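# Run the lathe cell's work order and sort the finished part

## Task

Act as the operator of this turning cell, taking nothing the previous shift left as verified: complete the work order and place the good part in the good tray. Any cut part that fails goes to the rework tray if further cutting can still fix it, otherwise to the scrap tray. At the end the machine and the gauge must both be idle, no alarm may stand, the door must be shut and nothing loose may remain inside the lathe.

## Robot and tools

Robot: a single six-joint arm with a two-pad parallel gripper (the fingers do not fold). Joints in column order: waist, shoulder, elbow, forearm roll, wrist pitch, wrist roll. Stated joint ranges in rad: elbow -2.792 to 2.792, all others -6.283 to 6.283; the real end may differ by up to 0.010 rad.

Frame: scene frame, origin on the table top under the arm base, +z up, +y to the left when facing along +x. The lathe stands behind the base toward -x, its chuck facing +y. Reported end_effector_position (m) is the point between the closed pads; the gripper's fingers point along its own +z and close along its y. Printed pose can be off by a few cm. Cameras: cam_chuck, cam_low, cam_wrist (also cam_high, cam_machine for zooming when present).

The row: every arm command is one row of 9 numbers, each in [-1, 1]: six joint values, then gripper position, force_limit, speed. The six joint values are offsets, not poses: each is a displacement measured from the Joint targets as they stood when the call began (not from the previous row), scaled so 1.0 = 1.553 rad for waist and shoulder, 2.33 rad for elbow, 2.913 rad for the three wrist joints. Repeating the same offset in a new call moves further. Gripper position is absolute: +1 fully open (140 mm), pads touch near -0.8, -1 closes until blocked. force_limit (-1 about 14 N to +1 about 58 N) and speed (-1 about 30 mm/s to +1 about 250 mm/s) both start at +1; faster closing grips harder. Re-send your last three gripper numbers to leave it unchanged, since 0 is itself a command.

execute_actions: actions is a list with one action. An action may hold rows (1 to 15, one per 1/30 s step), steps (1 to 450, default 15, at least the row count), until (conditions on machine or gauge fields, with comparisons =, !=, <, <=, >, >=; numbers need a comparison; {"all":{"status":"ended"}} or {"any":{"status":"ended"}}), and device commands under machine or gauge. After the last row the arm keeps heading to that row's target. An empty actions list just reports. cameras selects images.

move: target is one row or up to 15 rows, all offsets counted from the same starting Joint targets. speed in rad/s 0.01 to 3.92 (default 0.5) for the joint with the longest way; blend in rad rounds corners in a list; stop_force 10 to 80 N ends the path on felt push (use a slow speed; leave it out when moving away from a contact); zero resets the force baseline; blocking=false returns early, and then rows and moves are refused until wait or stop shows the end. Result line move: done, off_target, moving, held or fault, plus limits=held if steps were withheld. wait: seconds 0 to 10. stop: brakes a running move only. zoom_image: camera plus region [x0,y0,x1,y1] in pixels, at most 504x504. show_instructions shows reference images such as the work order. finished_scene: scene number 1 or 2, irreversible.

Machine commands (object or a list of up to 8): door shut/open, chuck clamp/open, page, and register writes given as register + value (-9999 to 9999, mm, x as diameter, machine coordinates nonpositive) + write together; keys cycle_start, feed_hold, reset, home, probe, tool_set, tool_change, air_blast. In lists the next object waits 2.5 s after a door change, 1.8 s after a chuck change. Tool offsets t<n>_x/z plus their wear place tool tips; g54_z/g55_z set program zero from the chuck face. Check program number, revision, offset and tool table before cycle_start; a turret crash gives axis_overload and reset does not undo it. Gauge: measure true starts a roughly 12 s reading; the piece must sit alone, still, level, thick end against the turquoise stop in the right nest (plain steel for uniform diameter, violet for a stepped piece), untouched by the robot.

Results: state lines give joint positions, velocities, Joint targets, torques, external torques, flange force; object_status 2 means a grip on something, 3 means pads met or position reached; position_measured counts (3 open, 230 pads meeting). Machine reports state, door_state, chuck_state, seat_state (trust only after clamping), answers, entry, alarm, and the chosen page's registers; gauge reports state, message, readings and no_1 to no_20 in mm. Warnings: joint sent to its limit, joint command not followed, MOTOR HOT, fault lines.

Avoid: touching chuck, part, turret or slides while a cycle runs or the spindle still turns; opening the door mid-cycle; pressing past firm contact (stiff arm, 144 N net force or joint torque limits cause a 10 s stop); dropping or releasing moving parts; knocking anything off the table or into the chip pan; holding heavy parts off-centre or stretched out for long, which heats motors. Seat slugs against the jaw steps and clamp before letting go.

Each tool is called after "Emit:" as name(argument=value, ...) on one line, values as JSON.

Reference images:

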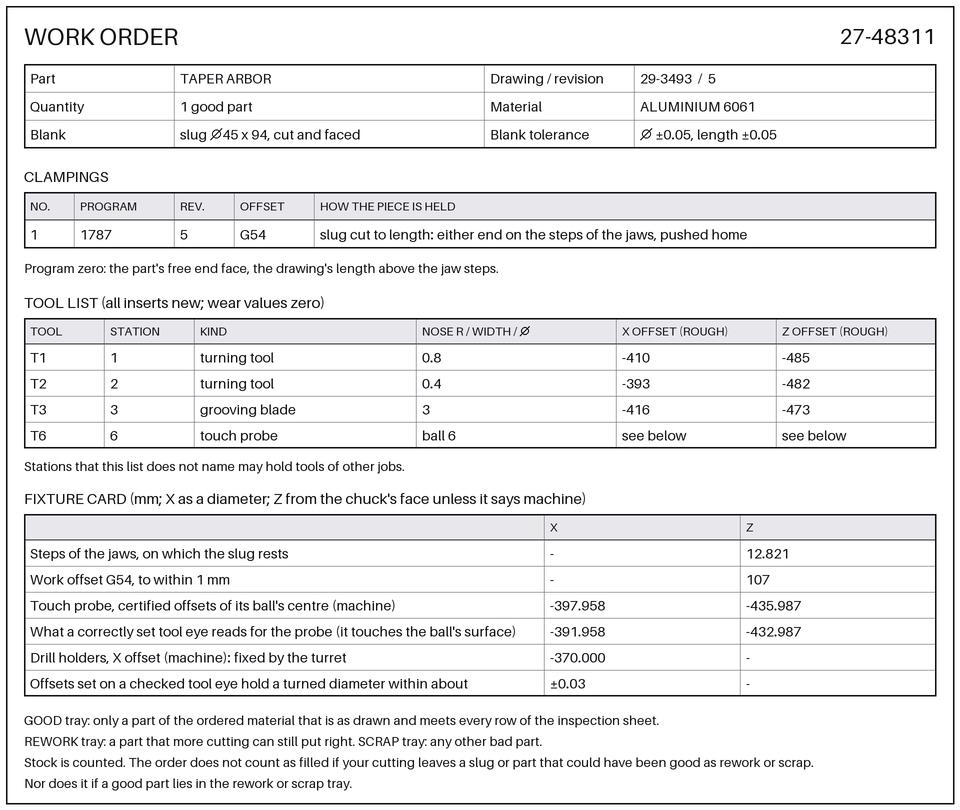

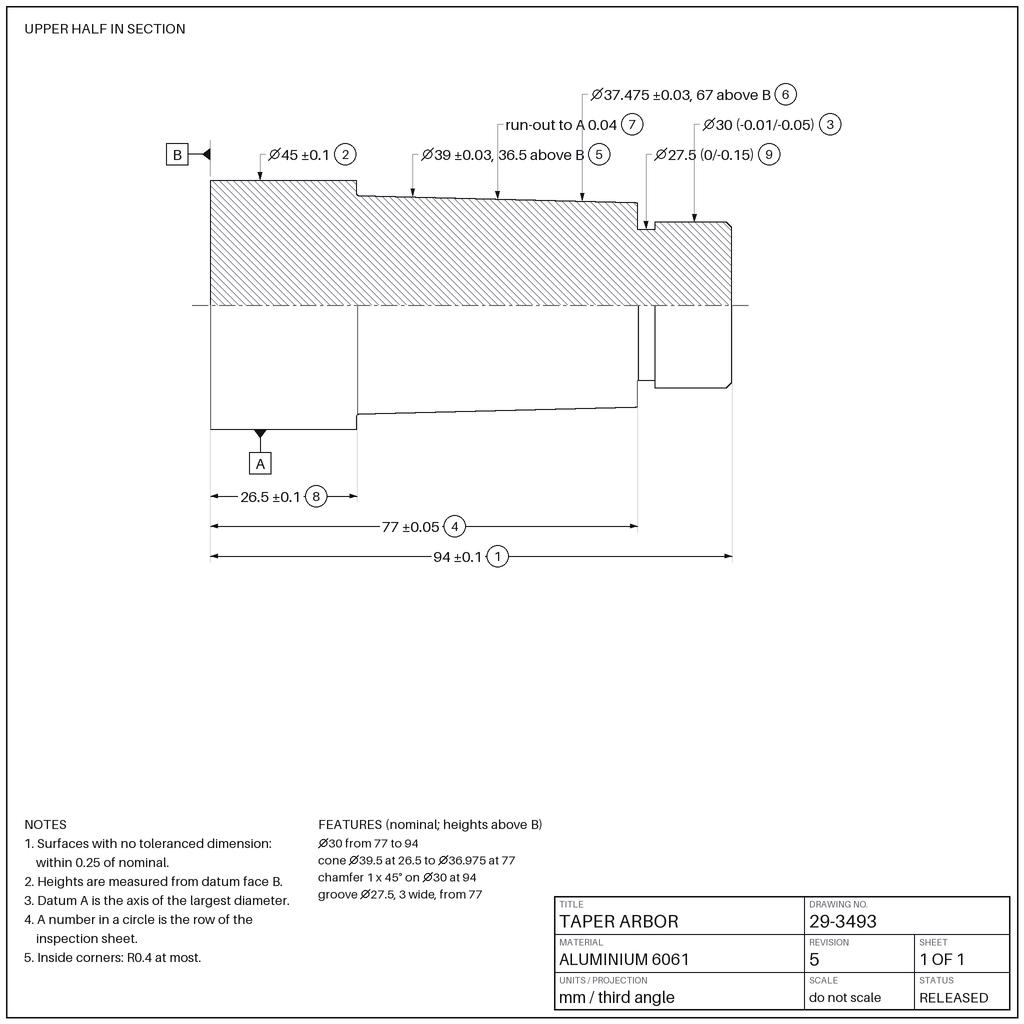

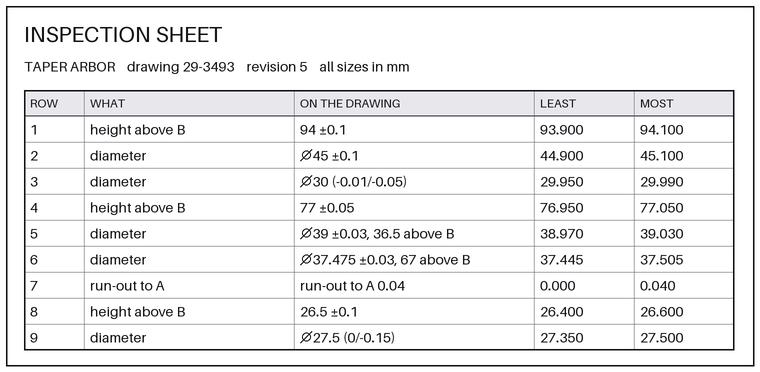

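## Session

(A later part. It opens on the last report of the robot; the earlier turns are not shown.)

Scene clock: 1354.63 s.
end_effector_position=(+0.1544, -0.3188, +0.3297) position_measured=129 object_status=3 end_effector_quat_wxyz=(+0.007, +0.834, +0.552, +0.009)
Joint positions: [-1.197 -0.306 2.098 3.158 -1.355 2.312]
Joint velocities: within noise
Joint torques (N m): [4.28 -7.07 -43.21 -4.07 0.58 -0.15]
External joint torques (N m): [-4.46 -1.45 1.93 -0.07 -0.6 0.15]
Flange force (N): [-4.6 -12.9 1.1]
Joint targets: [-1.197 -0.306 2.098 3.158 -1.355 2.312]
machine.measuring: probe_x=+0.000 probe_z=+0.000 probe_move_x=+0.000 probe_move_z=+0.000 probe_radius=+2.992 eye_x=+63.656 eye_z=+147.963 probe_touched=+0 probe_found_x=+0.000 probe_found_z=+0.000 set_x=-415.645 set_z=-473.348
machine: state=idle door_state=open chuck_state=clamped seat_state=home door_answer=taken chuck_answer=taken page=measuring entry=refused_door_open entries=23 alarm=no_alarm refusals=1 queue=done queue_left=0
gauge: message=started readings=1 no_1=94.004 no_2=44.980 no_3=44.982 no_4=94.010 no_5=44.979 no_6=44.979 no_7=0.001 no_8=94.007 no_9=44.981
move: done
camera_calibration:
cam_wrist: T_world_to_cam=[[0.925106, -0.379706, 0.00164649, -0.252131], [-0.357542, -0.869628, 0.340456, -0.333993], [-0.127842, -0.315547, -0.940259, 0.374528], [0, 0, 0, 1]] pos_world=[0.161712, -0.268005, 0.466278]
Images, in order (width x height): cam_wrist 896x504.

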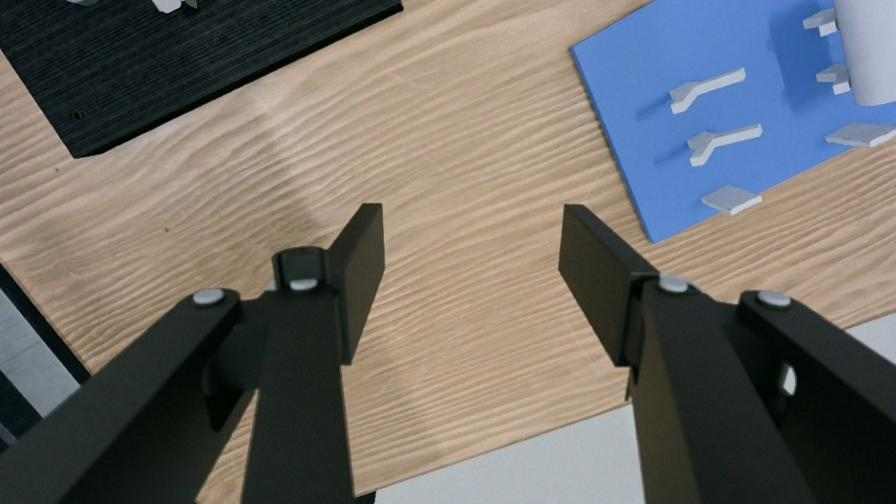

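Emit:
execute_actions(actions=[{"machine": [{"door":"shut"},{"register":"tool_call","value":6,"write":true},{"tool_change":true},{"register":"probe_x","value":60,"write":true},{"register":"probe_z","value":85,"write":true},{"register":"probe_move_x","value":-14,"write":true},{"register":"probe_move_z","value":0,"write":true},{"probe":true}], "steps": 450, "until": {"machine":{"queue":["!=","running"]}}}], cameras=["cam_chuck"])

Emit:
execute_actions(actions=[{"steps": 450, "until": {"machine":{"queue":["!=","running"],"state":["!=","busy"]}}}], cameras=["cam_chuck"])

Scene clock: 1376.33 s.
end_effector_position=(+0.1544, -0.3188, +0.3297) position_measured=129 object_status=3 end_effector_quat_wxyz=(+0.007, +0.834, +0.552, +0.009)
Joint positions: [-1.197 -0.306 2.098 3.158 -1.355 2.312]
Joint velocities: within noise
Joint torques (N m): [4.13 -7.27 -43.2 -4.1 0.6 -0.1]
External joint torques (N m): [-4.34 -1.23 1.91 -0.05 -0.62 0.1]
Flange force (N): [-4.8 -12.4 1.1]
Joint targets: [-1.197 -0.306 2.098 3.158 -1.355 2.312]
Tool commands: gripper/position=+0.0 gripper/force_limit=+1.0 gripper/speed=-1.0
machine.measuring: probe_x=+60.000 probe_z=+85.000 probe_move_x=-14.000 probe_move_z=+0.000 probe_radius=+2.992 eye_x=+63.656 eye_z=+147.963 probe_touched=+1 probe_found_x=+44.965 probe_found_z=+85.000 set_x=-415.645 set_z=-473.348
machine: state=idle door_state=shut chuck_state=clamped seat_state=home door_answer=taken chuck_answer=taken page=measuring entry=taken entries=30 alarm=no_alarm refusals=1 queue=done queue_left=0
gauge: message=started readings=1 no_1=94.004 no_2=44.980 no_3=44.982 no_4=94.010 no_5=44.979 no_6=44.979 no_7=0.001 no_8=94.007 no_9=44.981
Images, in order (width x height): cam_chuck 896x504.

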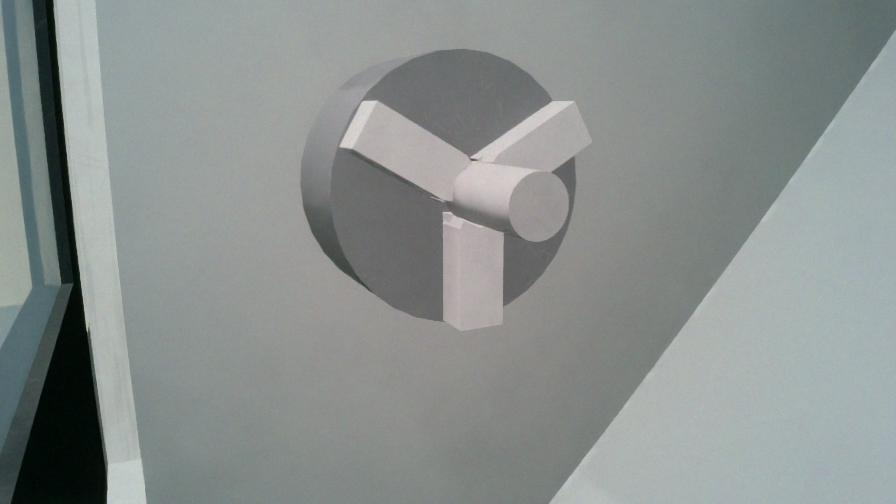

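Scene clock: 1376.57 s.
end_effector_position=(+0.1544, -0.3188, +0.3297) position_measured=129 object_status=3 end_effector_quat_wxyz=(+0.007, +0.834, +0.552, +0.009)
Joint positions: [-1.197 -0.306 2.098 3.158 -1.355 2.312]
Joint velocities: within noise
Joint torques (N m): [4.2 -7.19 -43.13 -4.09 0.59 -0.09]
External joint torques (N m): [-4.52 -1.25 1.78 -0.07 -0.61 0.09]
Flange force (N): [-5.2 -12.7 0.9]
Joint targets: [-1.197 -0.306 2.098 3.158 -1.355 2.312]
Tool commands: gripper/position=+0.0 gripper/force_limit=+1.0 gripper/speed=-1.0
machine.measuring: probe_x=+60.000 probe_z=+85.000 probe_move_x=-14.000 probe_move_z=+0.000 probe_radius=+2.992 eye_x=+63.656 eye_z=+147.963 probe_touched=+1 probe_found_x=+44.965 probe_found_z=+85.000 set_x=-415.645 set_z=-473.348
machine: state=idle door_state=shut chuck_state=clamped seat_state=home door_answer=taken chuck_answer=taken page=measuring entry=taken entries=30 alarm=no_alarm refusals=1 queue=done queue_left=0
gauge: message=started readings=1 no_1=94.004 no_2=44.980 no_3=44.982 no_4=94.010 no_5=44.979 no_6=44.979 no_7=0.001 no_8=94.007 no_9=44.981
Images, in order (width x height): cam_chuck 896x504.

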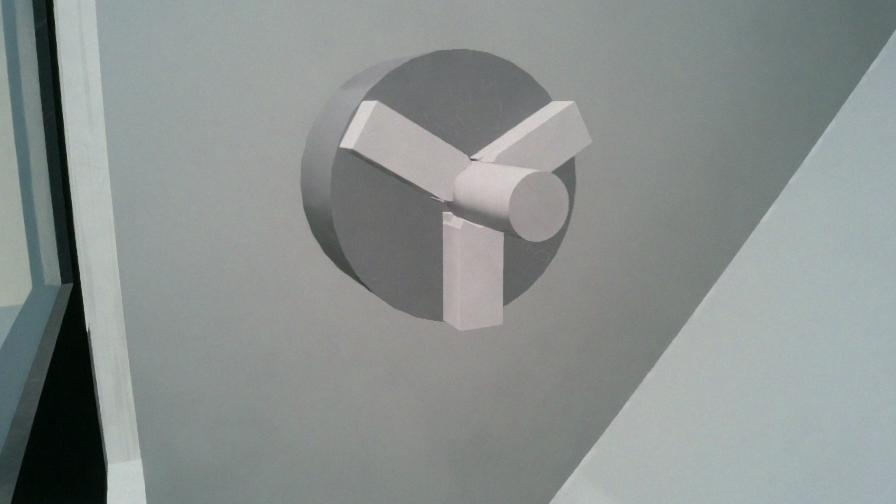

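Emit:
execute_actions(actions=[{"machine": [{"register":"probe_z","value":50,"write":true},{"probe":true}], "steps": 450, "until": {"machine":{"queue":"done","entries":[">=",32],"state":["!=","busy"]}}}], cameras=[])

Emit:
execute_actions(actions=[{"machine": [{"register":"probe_x","value":20,"write":true},{"register":"probe_z","value":116,"write":true},{"register":"probe_move_x","value":0,"write":true},{"register":"probe_move_z","value":-10,"write":true},{"probe":true}], "steps": 450, "until": {"machine":{"queue":"done","entries":[">=",37],"state":["!=","busy"]}}}], cameras=[])

Scene clock: 1395.53 s.
end_effector_position=(+0.1544, -0.3188, +0.3297) position_measured=129 object_status=3 end_effector_quat_wxyz=(+0.007, +0.834, +0.552, +0.009)
Joint positions: [-1.197 -0.306 2.098 3.158 -1.355 2.312]
Joint velocities: within noise
Joint torques (N m): [4.27 -7.36 -43.05 -4.08 0.62 -0.13]
External joint torques (N m): [-4.62 -0.96 1.96 -0.05 -0.64 0.14]
Flange force (N): [-5.5 -12.6 1.2]
Joint targets: [-1.197 -0.306 2.098 3.158 -1.355 2.312]
Tool commands: gripper/position=+0.0 gripper/force_limit=+1.0 gripper/speed=-1.0
machine.measuring: probe_x=+60.000 probe_z=+50.000 probe_move_x=-14.000 probe_move_z=+0.000 probe_radius=+2.992 eye_x=+63.656 eye_z=+147.963 probe_touched=+1 probe_found_x=+44.974 probe_found_z=+50.000 set_x=-415.645 set_z=-473.348
machine: state=idle door_state=shut chuck_state=clamped seat_state=home door_answer=taken chuck_answer=taken page=measuring entry=taken entries=32 alarm=no_alarm refusals=1 queue=done queue_left=0
gauge: message=started readings=1 no_1=94.004 no_2=44.980 no_3=44.982 no_4=94.010 no_5=44.979 no_6=44.979 no_7=0.001 no_8=94.007 no_9=44.981
No camera images: "cameras" was empty.

Scene clock: 1401.97 s.
end_effector_position=(+0.1544, -0.3188, +0.3297) position_measured=129 object_status=3 end_effector_quat_wxyz=(+0.007, +0.834, +0.552, +0.009)
Joint positions: [-1.197 -0.306 2.098 3.158 -1.355 2.312]
Joint velocities: within noise
Joint torques (N m): [4.37 -7.24 -43.21 -4.09 0.62 -0.11]
External joint torques (N m): [-4.86 -1.03 2.17 -0.05 -0.65 0.11]
Flange force (N): [-5.7 -13.4 1.5]
Joint targets: [-1.197 -0.306 2.098 3.158 -1.355 2.312]
Tool commands: gripper/position=+0.0 gripper/force_limit=+1.0 gripper/speed=-1.0
machine.measuring: probe_x=+20.000 probe_z=+116.000 probe_move_x=+0.000 probe_move_z=-10.000 probe_radius=+2.992 eye_x=+63.656 eye_z=+147.963 probe_touched=+1 probe_found_x=+20.000 probe_found_z=+106.838 set_x=-415.645 set_z=-473.348
machine: state=idle door_state=shut chuck_state=clamped seat_state=home door_answer=taken chuck_answer=taken page=measuring entry=taken entries=37 alarm=no_alarm refusals=1 queue=done queue_left=0
gauge: message=started readings=1 no_1=94.004 no_2=44.980 no_3=44.982 no_4=94.010 no_5=44.979 no_6=44.979 no_7=0.001 no_8=94.007 no_9=44.981
No camera images: "cameras" was empty.

Emit:
execute_actions(actions=[{"machine": [{"page":"program","register":"t2_x_wear","value":0.15,"write":true},{"register":"t3_x_wear","value":-0.035,"write":true},{"cycle_start":true}], "steps": 150}], cameras=["cam_chuck"])

Emit:
execute_actions(actions=[{"steps": 450, "until": {"machine":{"queue":["!=","running"],"state":["!=","running"]}}}], cameras=["cam_chuck"])

Scene clock: 1414.10 s.
end_effector_position=(+0.1544, -0.3188, +0.3297) position_measured=129 object_status=3 end_effector_quat_wxyz=(+0.007, +0.834, +0.552, +0.009)
Joint positions: [-1.197 -0.306 2.098 3.158 -1.355 2.312]
Joint velocities: within noise
Joint torques (N m): [4.27 -7.41 -43.19 -4.08 0.62 -0.11]
External joint torques (N m): [-4.62 -0.97 1.96 -0.07 -0.64 0.11]
Flange force (N): [-5.5 -12.6 1.2]
Joint targets: [-1.197 -0.306 2.098 3.158 -1.355 2.312]
Tool commands: gripper/position=+0.0 gripper/force_limit=+1.0 gripper/speed=-1.0
machine.program: program=+1787 tool_call=+6 tool_in_place=+1 program_revision=+5 program_offset=+54 load_peak=+0 stored1_number=+5220 stored1_revision=+4 stored2_number=+5552 stored2_revision=+6 stored3_number=+1787 stored3_revision=+5 stored4_number=+0 stored4_revision=+0 cycles=+0
machine: state=running door_state=shut chuck_state=clamped seat_state=home door_answer=taken chuck_answer=taken page=program entry=taken entries=40 alarm=no_alarm refusals=1 queue=running queue_left=0
gauge: message=started readings=1 no_1=94.004 no_2=44.980 no_3=44.982 no_4=94.010 no_5=44.979 no_6=44.979 no_7=0.001 no_8=94.007 no_9=44.981
Images, in order (width x height): cam_chuck 896x504.

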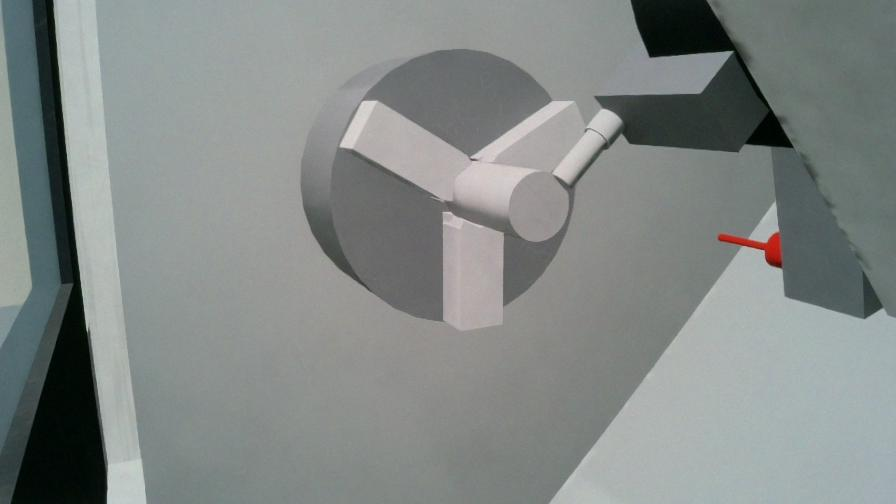

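Scene clock: 1429.30 s.
end_effector_position=(+0.1544, -0.3188, +0.3297) position_measured=129 object_status=3 end_effector_quat_wxyz=(+0.007, +0.834, +0.552, +0.009)
Joint positions: [-1.197 -0.306 2.098 3.158 -1.355 2.312]
Joint velocities: within noise
Joint torques (N m): [4.38 -7.3 -43.17 -4.08 0.6 -0.08]
External joint torques (N m): [-4.72 -1.07 2 -0.07 -0.61 0.08]
Flange force (N): [-5.6 -13.1 1.3]
Joint targets: [-1.197 -0.306 2.098 3.158 -1.355 2.312]
Tool commands: gripper/position=+0.0 gripper/force_limit=+1.0 gripper/speed=-1.0
machine.program: program=+1787 tool_call=+6 tool_in_place=+1 program_revision=+5 program_offset=+54 load_peak=+10 stored1_number=+5220 stored1_revision=+4 stored2_number=+5552 stored2_revision=+6 stored3_number=+1787 stored3_revision=+5 stored4_number=+0 stored4_revision=+0 cycles=+0
machine: state=running door_state=shut chuck_state=clamped seat_state=home door_answer=taken chuck_answer=taken page=program entry=taken entries=40 alarm=no_alarm refusals=1 queue=running queue_left=0
gauge: message=started readings=1 no_1=94.004 no_2=44.980 no_3=44.982 no_4=94.010 no_5=44.979 no_6=44.979 no_7=0.001 no_8=94.007 no_9=44.981
Images, in order (width x height): cam_chuck 896x504.

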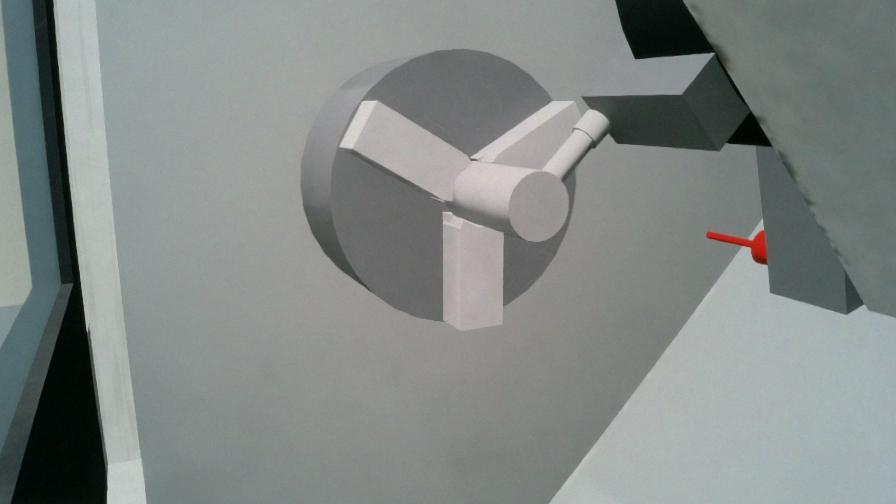

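Emit:
execute_actions(actions=[{"steps": 450, "until": {"machine":{"queue":["!=","running"],"state":["!=","running"]}}}], cameras=[])

Emit:
execute_actions(actions=[{"steps": 450, "until": {"machine":{"queue":["!=","running"],"state":["!=","running"]}}}], cameras=["cam_chuck"])

Emit:
execute_actions(actions=[{"steps": 450, "until": {"machine":{"queue":["!=","running"],"state":["!=","running"]}}}], cameras=["cam_chuck"])

Scene clock: 1452.47 s.
end_effector_position=(+0.1544, -0.3188, +0.3297) position_measured=129 object_status=3 end_effector_quat_wxyz=(+0.007, +0.834, +0.552, +0.009)
Joint positions: [-1.197 -0.306 2.098 3.158 -1.355 2.312]
Joint velocities: within noise
Joint torques (N m): [4.09 -7.57 -43.22 -4.12 0.58 -0.1]
External joint torques (N m): [-4.39 -0.84 2.02 -0.02 -0.6 0.1]
Flange force (N): [-5.3 -12.1 1.5]
Joint targets: [-1.197 -0.306 2.098 3.158 -1.355 2.312]
Tool commands: gripper/position=+0.0 gripper/force_limit=+1.0 gripper/speed=-1.0
machine.program: program=+1787 tool_call=+6 tool_in_place=+1 program_revision=+5 program_offset=+54 load_peak=+10 stored1_number=+5220 stored1_revision=+4 stored2_number=+5552 stored2_revision=+6 stored3_number=+1787 stored3_revision=+5 stored4_number=+0 stored4_revision=+0 cycles=+0
machine: state=running door_state=shut chuck_state=clamped seat_state=home door_answer=taken chuck_answer=taken page=program entry=taken entries=40 alarm=no_alarm refusals=1 queue=running queue_left=0
gauge: message=started readings=1 no_1=94.004 no_2=44.980 no_3=44.982 no_4=94.010 no_5=44.979 no_6=44.979 no_7=0.001 no_8=94.007 no_9=44.981
No camera images: "cameras" was empty.

Scene clock: 1467.67 s.
end_effector_position=(+0.1544, -0.3188, +0.3297) position_measured=129 object_status=3 end_effector_quat_wxyz=(+0.007, +0.834, +0.552, +0.009)
Joint positions: [-1.197 -0.306 2.098 3.158 -1.355 2.312]
Joint velocities: within noise
Joint torques (N m): [4.07 -7.39 -43.11 -4.09 0.59 -0.15]
External joint torques (N m): [-4.39 -1.12 1.68 -0.08 -0.6 0.15]
Flange force (N): [-5.1 -12.0 0.8]
Joint targets: [-1.197 -0.306 2.098 3.158 -1.355 2.312]
Tool commands: gripper/position=+0.0 gripper/force_limit=+1.0 gripper/speed=-1.0
machine.program: program=+1787 tool_call=+6 tool_in_place=+2 program_revision=+5 program_offset=+54 load_peak=+10 stored1_number=+5220 stored1_revision=+4 stored2_number=+5552 stored2_revision=+6 stored3_number=+1787 stored3_revision=+5 stored4_number=+0 stored4_revision=+0 cycles=+0
machine: state=running door_state=shut chuck_state=clamped seat_state=home door_answer=taken chuck_answer=taken page=program entry=taken entries=40 alarm=no_alarm refusals=1 queue=running queue_left=0
gauge: message=started readings=1 no_1=94.004 no_2=44.980 no_3=44.982 no_4=94.010 no_5=44.979 no_6=44.979 no_7=0.001 no_8=94.007 no_9=44.981
Images, in order (width x height): cam_chuck 896x504.

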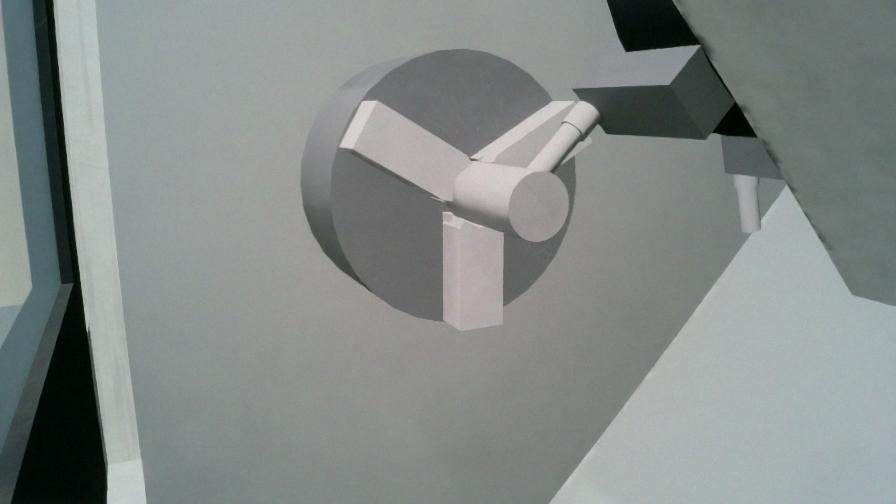

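Scene clock: 1482.87 s.
end_effector_position=(+0.1544, -0.3188, +0.3297) position_measured=129 object_status=3 end_effector_quat_wxyz=(+0.007, +0.834, +0.552, +0.009)
Joint positions: [-1.197 -0.306 2.098 3.158 -1.355 2.312]
Joint velocities: within noise
Joint torques (N m): [4.26 -7.27 -43.07 -4.08 0.61 -0.11]
External joint torques (N m): [-4.63 -1.21 1.71 -0.07 -0.63 0.11]
Flange force (N): [-5.5 -12.8 0.8]
Joint targets: [-1.197 -0.306 2.098 3.158 -1.355 2.312]
Tool commands: gripper/position=+0.0 gripper/force_limit=+1.0 gripper/speed=-1.0
machine.program: program=+1787 tool_call=+6 tool_in_place=+2 program_revision=+5 program_offset=+54 load_peak=+10 stored1_number=+5220 stored1_revision=+4 stored2_number=+5552 stored2_revision=+6 stored3_number=+1787 stored3_revision=+5 stored4_number=+0 stored4_revision=+0 cycles=+0
machine: state=running door_state=shut chuck_state=clamped seat_state=home door_answer=taken chuck_answer=taken page=program entry=taken entries=40 alarm=no_alarm refusals=1 queue=running queue_left=0
gauge: message=started readings=1 no_1=94.004 no_2=44.980 no_3=44.982 no_4=94.010 no_5=44.979 no_6=44.979 no_7=0.001 no_8=94.007 no_9=44.981
Images, in order (width x height): cam_chuck 896x504.

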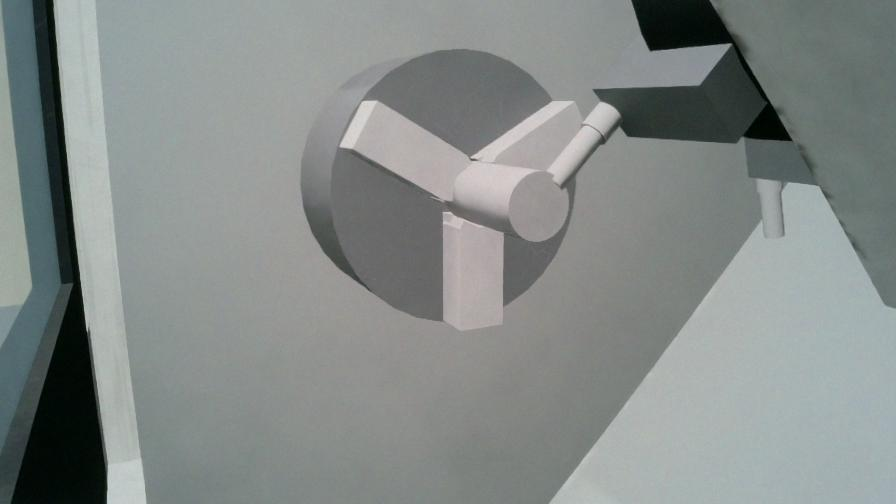

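Emit:
execute_actions(actions=[{"steps": 450, "until": {"machine":{"queue":["!=","running"],"state":["!=","running"]}}}], cameras=[])

Emit:
execute_actions(actions=[{"steps": 450, "until": {"machine":{"queue":["!=","running"],"state":["!=","running"]}}}], cameras=["cam_chuck"])

Emit:
execute_actions(actions=[{"steps": 450, "until": {"machine":{"queue":["!=","running"],"state":["!=","running"]}}}], cameras=["cam_chuck"])

Scene clock: 1508.57 s.
end_effector_position=(+0.1544, -0.3188, +0.3297) position_measured=129 object_status=3 end_effector_quat_wxyz=(+0.007, +0.834, +0.552, +0.009)
Joint positions: [-1.197 -0.306 2.098 3.158 -1.355 2.312]
Joint velocities: within noise
Joint torques (N m): [4.38 -7.36 -43.16 -4.06 0.59 -0.13]
External joint torques (N m): [-4.67 -1.03 2.07 -0.07 -0.61 0.13]
Flange force (N): [-5.5 -12.9 1.4]
Joint targets: [-1.197 -0.306 2.098 3.158 -1.355 2.312]
Tool commands: gripper/position=+0.0 gripper/force_limit=+1.0 gripper/speed=-1.0
machine.program: program=+1787 tool_call=+6 tool_in_place=+3 program_revision=+5 program_offset=+54 load_peak=+10 stored1_number=+5220 stored1_revision=+4 stored2_number=+5552 stored2_revision=+6 stored3_number=+1787 stored3_revision=+5 stored4_number=+0 stored4_revision=+0 cycles=+0
machine: state=running door_state=shut chuck_state=clamped seat_state=home door_answer=taken chuck_answer=taken page=program entry=taken entries=40 alarm=no_alarm refusals=1 queue=running queue_left=0
gauge: message=started readings=1 no_1=94.004 no_2=44.980 no_3=44.982 no_4=94.010 no_5=44.979 no_6=44.979 no_7=0.001 no_8=94.007 no_9=44.981
No camera images: "cameras" was empty.

Scene clock: 1513.17 s.
end_effector_position=(+0.1544, -0.3188, +0.3297) position_measured=129 object_status=3 end_effector_quat_wxyz=(+0.007, +0.834, +0.552, +0.009)
Joint positions: [-1.197 -0.306 2.098 3.158 -1.355 2.312]
Joint velocities: within noise
Joint torques (N m): [4.29 -7.22 -43.33 -4.09 0.61 -0.13]
External joint torques (N m): [-4.58 -1.21 2.09 -0.05 -0.62 0.13]
Flange force (N): [-5.1 -13.0 1.4]
Joint targets: [-1.197 -0.306 2.098 3.158 -1.355 2.312]
Tool commands: gripper/position=+0.0 gripper/force_limit=+1.0 gripper/speed=-1.0
machine.program: program=+1787 tool_call=+6 tool_in_place=+3 program_revision=+5 program_offset=+54 load_peak=+10 stored1_number=+5220 stored1_revision=+4 stored2_number=+5552 stored2_revision=+6 stored3_number=+1787 stored3_revision=+5 stored4_number=+0 stored4_revision=+0 cycles=+1
machine: state=done door_state=shut chuck_state=clamped seat_state=home door_answer=taken chuck_answer=taken page=program entry=taken entries=40 alarm=no_alarm refusals=1 queue=done queue_left=0
gauge: message=started readings=1 no_1=94.004 no_2=44.980 no_3=44.982 no_4=94.010 no_5=44.979 no_6=44.979 no_7=0.001 no_8=94.007 no_9=44.981
Images, in order (width x height): cam_chuck 896x504.

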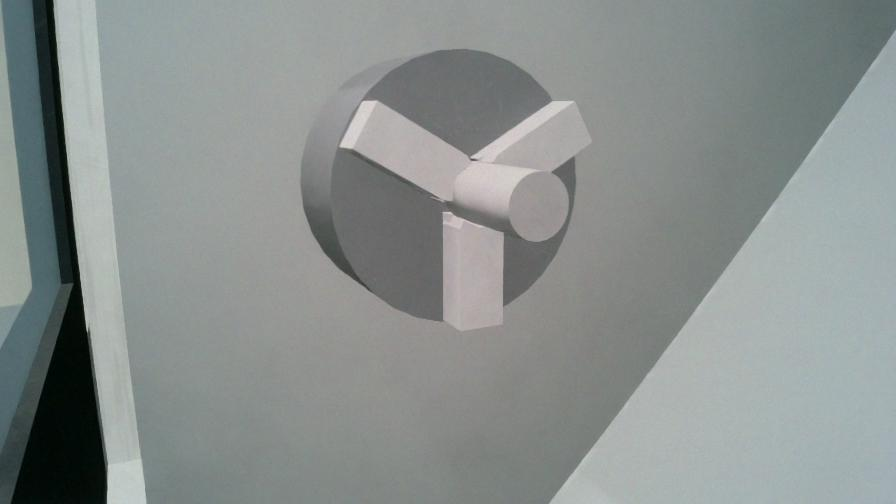

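Scene clock: 1513.40 s.
end_effector_position=(+0.1544, -0.3188, +0.3297) position_measured=129 object_status=3 end_effector_quat_wxyz=(+0.007, +0.834, +0.552, +0.009)
Joint positions: [-1.197 -0.306 2.098 3.158 -1.355 2.312]
Joint velocities: within noise
Joint torques (N m): [4.15 -7.11 -43.2 -4.07 0.66 -0.12]
External joint torques (N m): [-4.45 -1.31 1.97 -0.08 -0.68 0.12]
Flange force (N): [-4.8 -12.8 1.0]
Joint targets: [-1.197 -0.306 2.098 3.158 -1.355 2.312]
Tool commands: gripper/position=+0.0 gripper/force_limit=+1.0 gripper/speed=-1.0
machine.program: program=+1787 tool_call=+6 tool_in_place=+3 program_revision=+5 program_offset=+54 load_peak=+10 stored1_number=+5220 stored1_revision=+4 stored2_number=+5552 stored2_revision=+6 stored3_number=+1787 stored3_revision=+5 stored4_number=+0 stored4_revision=+0 cycles=+1
machine: state=done door_state=shut chuck_state=clamped seat_state=home door_answer=taken chuck_answer=taken page=program entry=taken entries=40 alarm=no_alarm refusals=1 queue=done queue_left=0
gauge: message=started readings=1 no_1=94.004 no_2=44.980 no_3=44.982 no_4=94.010 no_5=44.979 no_6=44.979 no_7=0.001 no_8=94.007 no_9=44.981
Images, in order (width x height): cam_chuck 896x504.

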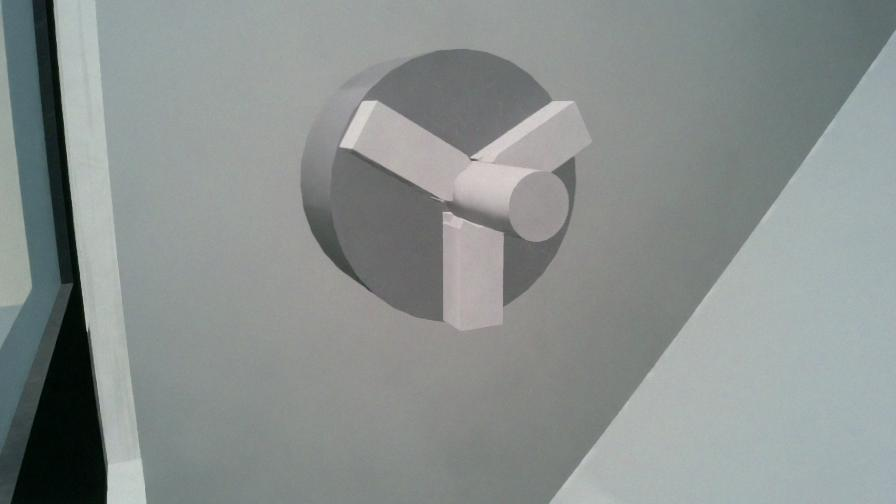

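Emit:
execute_actions(actions=[{"machine": [{"page":"measuring","register":"tool_call","value":6,"write":true},{"tool_change":true},{"register":"probe_x","value":60,"write":true},{"register":"probe_z","value":101.3,"write":true},{"register":"probe_move_z","value":0,"write":true},{"register":"probe_move_x","value":-28,"write":true},{"probe":true}], "steps": 450, "until": {"machine":{"queue":"done","entries":[">=",47],"state":["!=","busy"]}}}], cameras=["cam_chuck"])

Emit:
execute_actions(actions=[{"machine": [{"register":"probe_z","value":79.821,"write":true},{"register":"probe_move_x","value":-20,"write":true},{"probe":true}], "steps": 450, "until": {"machine":{"queue":"done","entries":[">=",50],"state":["!=","busy"]}}}], cameras=[])

Emit:
execute_actions(actions=[{"machine": [{"register":"probe_z","value":49.321,"write":true},{"probe":true}], "steps": 450, "until": {"machine":{"queue":"done","entries":[">=",52],"state":["!=","busy"]}}}], cameras=[])

Emit:
execute_actions(actions=[{"machine": [{"register":"probe_z","value":97,"write":true},{"register":"probe_move_x","value":-28,"write":true},{"probe":true}], "steps": 450, "until": {"machine":{"queue":"done","entries":[">=",55],"state":["!=","busy"]}}}], cameras=[])

Scene clock: 1541.43 s.
end_effector_position=(+0.1544, -0.3188, +0.3297) position_measured=129 object_status=3 end_effector_quat_wxyz=(+0.007, +0.834, +0.552, +0.009)
Joint positions: [-1.197 -0.306 2.098 3.158 -1.355 2.312]
Joint velocities: within noise
Joint torques (N m): [3.98 -7.36 -43.22 -4.07 0.61 -0.11]
External joint torques (N m): [-4.29 -1.14 1.82 -0.09 -0.62 0.11]
Flange force (N): [-4.8 -12.1 1.0]
Joint targets: [-1.197 -0.306 2.098 3.158 -1.355 2.312]
Tool commands: gripper/position=+0.0 gripper/force_limit=+1.0 gripper/speed=-1.0
machine.measuring: probe_x=+60.000 probe_z=+101.300 probe_move_x=-28.000 probe_move_z=+0.000 probe_radius=+2.992 eye_x=+63.656 eye_z=+147.963 probe_touched=+1 probe_found_x=+30.120 probe_found_z=+101.300 set_x=-415.645 set_z=-473.348
machine: state=done door_state=shut chuck_state=clamped seat_state=home door_answer=taken chuck_answer=taken page=measuring entry=taken entries=47 alarm=no_alarm refusals=1 queue=done queue_left=0
gauge: message=started readings=1 no_1=94.004 no_2=44.980 no_3=44.982 no_4=94.010 no_5=44.979 no_6=44.979 no_7=0.001 no_8=94.007 no_9=44.981
Images, in order (width x height): cam_chuck 896x504.

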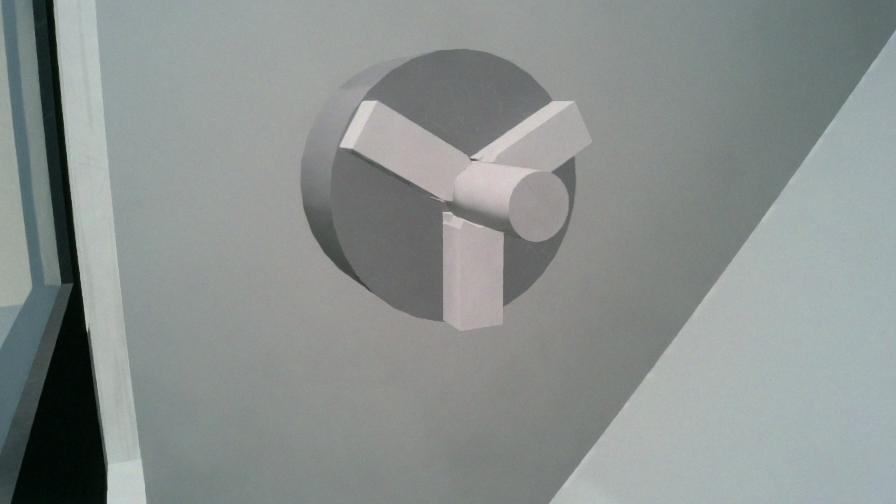

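Scene clock: 1547.60 s.
end_effector_position=(+0.1544, -0.3188, +0.3297) position_measured=129 object_status=3 end_effector_quat_wxyz=(+0.007, +0.834, +0.552, +0.009)
Joint positions: [-1.197 -0.306 2.098 3.158 -1.355 2.312]
Joint velocities: within noise
Joint torques (N m): [4.35 -7.34 -43.2 -4.11 0.61 -0.13]
External joint torques (N m): [-4.48 -1.16 1.97 -0.02 -0.63 0.13]
Flange force (N): [-5.0 -12.6 1.2]
Joint targets: [-1.197 -0.306 2.098 3.158 -1.355 2.312]
Tool commands: gripper/position=+0.0 gripper/force_limit=+1.0 gripper/speed=-1.0
machine.measuring: probe_x=+60.000 probe_z=+79.821 probe_move_x=-20.000 probe_move_z=+0.000 probe_radius=+2.992 eye_x=+63.656 eye_z=+147.963 probe_touched=+1 probe_found_x=+37.628 probe_found_z=+79.821 set_x=-415.645 set_z=-473.348
machine: state=done door_state=shut chuck_state=clamped seat_state=home door_answer=taken chuck_answer=taken page=measuring entry=taken entries=50 alarm=no_alarm refusals=1 queue=done queue_left=0
gauge: message=started readings=1 no_1=94.004 no_2=44.980 no_3=44.982 no_4=94.010 no_5=44.979 no_6=44.979 no_7=0.001 no_8=94.007 no_9=44.981
No camera images: "cameras" was empty.

Scene clock: 1553.63 s.
end_effector_position=(+0.1544, -0.3188, +0.3297) position_measured=129 object_status=3 end_effector_quat_wxyz=(+0.007, +0.834, +0.552, +0.009)
Joint positions: [-1.197 -0.306 2.098 3.158 -1.355 2.312]
Joint velocities: within noise
Joint torques (N m): [4.4 -7.5 -43.14 -4.09 0.59 -0.11]
External joint torques (N m): [-4.71 -0.95 1.8 -0.06 -0.61 0.11]
Flange force (N): [-5.9 -12.7 1.0]
Joint targets: [-1.197 -0.306 2.098 3.158 -1.355 2.312]
Tool commands: gripper/position=+0.0 gripper/force_limit=+1.0 gripper/speed=-1.0
machine.measuring: probe_x=+60.000 probe_z=+49.321 probe_move_x=-20.000 probe_move_z=+0.000 probe_radius=+2.992 eye_x=+63.656 eye_z=+147.963 probe_touched=+1 probe_found_x=+39.153 probe_found_z=+49.321 set_x=-415.645 set_z=-473.348
machine: state=done door_state=shut chuck_state=clamped seat_state=home door_answer=taken chuck_answer=taken page=measuring entry=taken entries=52 alarm=no_alarm refusals=1 queue=done queue_left=0
gauge: message=started readings=1 no_1=94.004 no_2=44.980 no_3=44.982 no_4=94.010 no_5=44.979 no_6=44.979 no_7=0.001 no_8=94.007 no_9=44.981
No camera images: "cameras" was empty.

Scene clock: 1560.20 s.
end_effector_position=(+0.1544, -0.3188, +0.3297) position_measured=129 object_status=3 end_effector_quat_wxyz=(+0.007, +0.834, +0.552, +0.009)
Joint positions: [-1.197 -0.306 2.098 3.158 -1.355 2.312]
Joint velocities: within noise
Joint torques (N m): [4.27 -7.5 -43.26 -4.07 0.59 -0.13]
External joint torques (N m): [-4.53 -0.91 2.02 -0.07 -0.6 0.13]
Flange force (N): [-5.4 -12.4 1.4]
Joint targets: [-1.197 -0.306 2.098 3.158 -1.355 2.312]
Tool commands: gripper/position=+0.0 gripper/force_limit=+1.0 gripper/speed=-1.0
machine.measuring: probe_x=+60.000 probe_z=+97.000 probe_move_x=-28.000 probe_move_z=+0.000 probe_radius=+2.992 eye_x=+63.656 eye_z=+147.963 probe_touched=+1 probe_found_x=+30.122 probe_found_z=+97.000 set_x=-415.645 set_z=-473.348
machine: state=done door_state=shut chuck_state=clamped seat_state=home door_answer=taken chuck_answer=taken page=measuring entry=taken entries=55 alarm=no_alarm refusals=1 queue=done queue_left=0
gauge: message=started readings=1 no_1=94.004 no_2=44.980 no_3=44.982 no_4=94.010 no_5=44.979 no_6=44.979 no_7=0.001 no_8=94.007 no_9=44.981
No camera images: "cameras" was empty.

Emit:
execute_actions(actions=[{"machine": [{"register":"t2_x_wear","value":-0.004,"write":true},{"cycle_start":true}], "steps": 450}], cameras=[])

Emit:
execute_actions(actions=[{"steps": 450, "until": {"machine":{"state":"done"}}}], cameras=[])

Emit:
execute_actions(actions=[{"steps": 450, "until": {"machine":{"state":"done"}}}], cameras=[])

Emit:
execute_actions(actions=[{"steps": 450, "until": {"machine":{"state":"done"}}}], cameras=[])

Emit:
execute_actions(actions=[{"steps": 450, "until": {"machine":{"state":"done"}}}], cameras=[])

Emit:
execute_actions(actions=[{"steps": 450, "until": {"machine":{"state":"done"}}}], cameras=[])

Emit:
execute_actions(actions=[{"steps": 450, "until": {"machine":{"state":"done"}}}], cameras=[])

Scene clock: 1593.00 s.
end_effector_position=(+0.1544, -0.3188, +0.3297) position_measured=129 object_status=3 end_effector_quat_wxyz=(+0.007, +0.834, +0.552, +0.009)
Joint positions: [-1.197 -0.306 2.098 3.158 -1.355 2.312]
Joint velocities: within noise
Joint torques (N m): [4.21 -7.3 -43.25 -4.11 0.64 -0.14]
External joint torques (N m): [-4.57 -1.15 1.94 -0.05 -0.66 0.14]
Flange force (N): [-5.2 -12.7 1.1]
Joint targets: [-1.197 -0.306 2.098 3.158 -1.355 2.312]
Tool commands: gripper/position=+0.0 gripper/force_limit=+1.0 gripper/speed=-1.0
machine.measuring: probe_x=+60.000 probe_z=+97.000 probe_move_x=-28.000 probe_move_z=+0.000 probe_radius=+2.992 eye_x=+63.656 eye_z=+147.963 probe_touched=+1 probe_found_x=+30.122 probe_found_z=+97.000 set_x=-415.645 set_z=-473.348
machine: state=running door_state=shut chuck_state=clamped seat_state=home door_answer=taken chuck_answer=taken page=measuring entry=taken entries=57 alarm=no_alarm refusals=1 queue=running queue_left=0
gauge: message=started readings=1 no_1=94.004 no_2=44.980 no_3=44.982 no_4=94.010 no_5=44.979 no_6=44.979 no_7=0.001 no_8=94.007 no_9=44.981
No camera images: "cameras" was empty.

Scene clock: 1608.20 s.
end_effector_position=(+0.1544, -0.3188, +0.3297) position_measured=129 object_status=3 end_effector_quat_wxyz=(+0.007, +0.834, +0.552, +0.009)
Joint positions: [-1.197 -0.306 2.098 3.158 -1.355 2.312]
Joint velocities: within noise
Joint torques (N m): [4.18 -7.14 -43.19 -4.08 0.63 -0.11]
External joint torques (N m): [-4.43 -1.31 1.96 -0.06 -0.64 0.11]
Flange force (N): [-4.8 -12.7 1.1]
Joint targets: [-1.197 -0.306 2.098 3.158 -1.355 2.312]
Tool commands: gripper/position=+0.0 gripper/force_limit=+1.0 gripper/speed=-1.0
machine.measuring: probe_x=+60.000 probe_z=+97.000 probe_move_x=-28.000 probe_move_z=+0.000 probe_radius=+2.992 eye_x=+63.656 eye_z=+147.963 probe_touched=+1 probe_found_x=+30.122 probe_found_z=+97.000 set_x=-415.645 set_z=-473.348
machine: state=running door_state=shut chuck_state=clamped seat_state=home door_answer=taken chuck_answer=taken page=measuring entry=taken entries=57 alarm=no_alarm refusals=1 queue=running queue_left=0
gauge: message=started readings=1 no_1=94.004 no_2=44.980 no_3=44.982 no_4=94.010 no_5=44.979 no_6=44.979 no_7=0.001 no_8=94.007 no_9=44.981
No camera images: "cameras" was empty.

Scene clock: 1623.40 s.
end_effector_position=(+0.1544, -0.3188, +0.3297) position_measured=129 object_status=3 end_effector_quat_wxyz=(+0.007, +0.834, +0.552, +0.009)
Joint positions: [-1.197 -0.306 2.098 3.158 -1.355 2.312]
Joint velocities: within noise
Joint torques (N m): [4.08 -7.48 -43.31 -4.06 0.62 -0.14]
External joint torques (N m): [-4.49 -0.83 2.2 -0.08 -0.64 0.14]
Flange force (N): [-5.2 -12.4 1.7]
Joint targets: [-1.197 -0.306 2.098 3.158 -1.355 2.312]
Tool commands: gripper/position=+0.0 gripper/force_limit=+1.0 gripper/speed=-1.0
machine.measuring: probe_x=+60.000 probe_z=+97.000 probe_move_x=-28.000 probe_move_z=+0.000 probe_radius=+2.992 eye_x=+63.656 eye_z=+147.963 probe_touched=+1 probe_found_x=+30.122 probe_found_z=+97.000 set_x=-415.645 set_z=-473.348
machine: state=running door_state=shut chuck_state=clamped seat_state=home door_answer=taken chuck_answer=taken page=measuring entry=taken entries=57 alarm=no_alarm refusals=1 queue=running queue_left=0
gauge: message=started readings=1 no_1=94.004 no_2=44.980 no_3=44.982 no_4=94.010 no_5=44.979 no_6=44.979 no_7=0.001 no_8=94.007 no_9=44.981
No camera images: "cameras" was empty.

Scene clock: 1638.60 s.
end_effector_position=(+0.1544, -0.3188, +0.3297) position_measured=129 object_status=3 end_effector_quat_wxyz=(+0.007, +0.834, +0.552, +0.009)
Joint positions: [-1.197 -0.306 2.098 3.158 -1.355 2.312]
Joint velocities: within noise
Joint torques (N m): [4.03 -7.31 -43.24 -4.1 0.62 -0.12]
External joint torques (N m): [-4.29 -1.07 2.12 -0.03 -0.64 0.12]
Flange force (N): [-4.6 -12.2 1.4]
Joint targets: [-1.197 -0.306 2.098 3.158 -1.355 2.312]
Tool commands: gripper/position=+0.0 gripper/force_limit=+1.0 gripper/speed=-1.0
machine.measuring: probe_x=+60.000 probe_z=+97.000 probe_move_x=-28.000 probe_move_z=+0.000 probe_radius=+2.992 eye_x=+63.656 eye_z=+147.963 probe_touched=+1 probe_found_x=+30.122 probe_found_z=+97.000 set_x=-415.645 set_z=-473.348
machine: state=running door_state=shut chuck_state=clamped seat_state=home door_answer=taken chuck_answer=taken page=measuring entry=taken entries=57 alarm=no_alarm refusals=1 queue=running queue_left=0
gauge: message=started readings=1 no_1=94.004 no_2=44.980 no_3=44.982 no_4=94.010 no_5=44.979 no_6=44.979 no_7=0.001 no_8=94.007 no_9=44.981
No camera images: "cameras" was empty.

Scene clock: 1653.80 s.
end_effector_position=(+0.1544, -0.3188, +0.3297) position_measured=129 object_status=3 end_effector_quat_wxyz=(+0.007, +0.834, +0.552, +0.009)
Joint positions: [-1.197 -0.306 2.098 3.158 -1.355 2.312]
Joint velocities: within noise
Joint torques (N m): [4.34 -7.44 -43.13 -4.07 0.63 -0.11]
External joint torques (N m): [-4.66 -0.9 2.05 -0.05 -0.66 0.11]
Flange force (N): [-5.6 -12.7 1.3]
Joint targets: [-1.197 -0.306 2.098 3.158 -1.355 2.312]
Tool commands: gripper/position=+0.0 gripper/force_limit=+1.0 gripper/speed=-1.0
machine.measuring: probe_x=+60.000 probe_z=+97.000 probe_move_x=-28.000 probe_move_z=+0.000 probe_radius=+2.992 eye_x=+63.656 eye_z=+147.963 probe_touched=+1 probe_found_x=+30.122 probe_found_z=+97.000 set_x=-415.645 set_z=-473.348
machine: state=running door_state=shut chuck_state=clamped seat_state=home door_answer=taken chuck_answer=taken page=measuring entry=taken entries=57 alarm=no_alarm refusals=1 queue=running queue_left=0
gauge: message=started readings=1 no_1=94.004 no_2=44.980 no_3=44.982 no_4=94.010 no_5=44.979 no_6=44.979 no_7=0.001 no_8=94.007 no_9=44.981
No camera images: "cameras" was empty.

Scene clock: 1669.00 s.
end_effector_position=(+0.1544, -0.3188, +0.3297) position_measured=129 object_status=3 end_effector_quat_wxyz=(+0.007, +0.834, +0.552, +0.009)
Joint positions: [-1.197 -0.306 2.098 3.158 -1.355 2.312]
Joint velocities: within noise
Joint torques (N m): [4.07 -7.31 -43.15 -4.11 0.61 -0.09]
External joint torques (N m): [-4.39 -1.09 2.05 -0.02 -0.63 0.09]
Flange force (N): [-5.0 -12.5 1.3]
Joint targets: [-1.197 -0.306 2.098 3.158 -1.355 2.312]
Tool commands: gripper/position=+0.0 gripper/force_limit=+1.0 gripper/speed=-1.0
machine.measuring: probe_x=+60.000 probe_z=+97.000 probe_move_x=-28.000 probe_move_z=+0.000 probe_radius=+2.992 eye_x=+63.656 eye_z=+147.963 probe_touched=+1 probe_found_x=+30.122 probe_found_z=+97.000 set_x=-415.645 set_z=-473.348
machine: state=running door_state=shut chuck_state=clamped seat_state=home door_answer=taken chuck_answer=taken page=measuring entry=taken entries=57 alarm=no_alarm refusals=1 queue=running queue_left=0
gauge: message=started readings=1 no_1=94.004 no_2=44.980 no_3=44.982 no_4=94.010 no_5=44.979 no_6=44.979 no_7=0.001 no_8=94.007 no_9=44.981
No camera images: "cameras" was empty.

Scene clock: 1681.93 s.
end_effector_position=(+0.1544, -0.3188, +0.3297) position_measured=129 object_status=3 end_effector_quat_wxyz=(+0.007, +0.834, +0.552, +0.009)
Joint positions: [-1.197 -0.306 2.098 3.158 -1.355 2.312]
Joint velocities: within noise
Joint torques (N m): [4.05 -7.22 -43.16 -4.06 0.62 -0.09]
External joint torques (N m): [-4.38 -1.18 2.07 -0.08 -0.64 0.09]
Flange force (N): [-4.8 -12.6 1.3]
Joint targets: [-1.197 -0.306 2.098 3.158 -1.355 2.312]
Tool commands: gripper/position=+0.0 gripper/force_limit=+1.0 gripper/speed=-1.0
machine.measuring: probe_x=+60.000 probe_z=+97.000 probe_move_x=-28.000 probe_move_z=+0.000 probe_radius=+2.992 eye_x=+63.656 eye_z=+147.963 probe_touched=+1 probe_found_x=+30.122 probe_found_z=+97.000 set_x=-415.645 set_z=-473.348
machine: state=done door_state=shut chuck_state=clamped seat_state=home door_answer=taken chuck_answer=taken page=measuring entry=taken entries=57 alarm=no_alarm refusals=1 queue=done queue_left=0
gauge: message=started readings=1 no_1=94.004 no_2=44.980 no_3=44.982 no_4=94.010 no_5=44.979 no_6=44.979 no_7=0.001 no_8=94.007 no_9=44.981
No camera images: "cameras" was empty.


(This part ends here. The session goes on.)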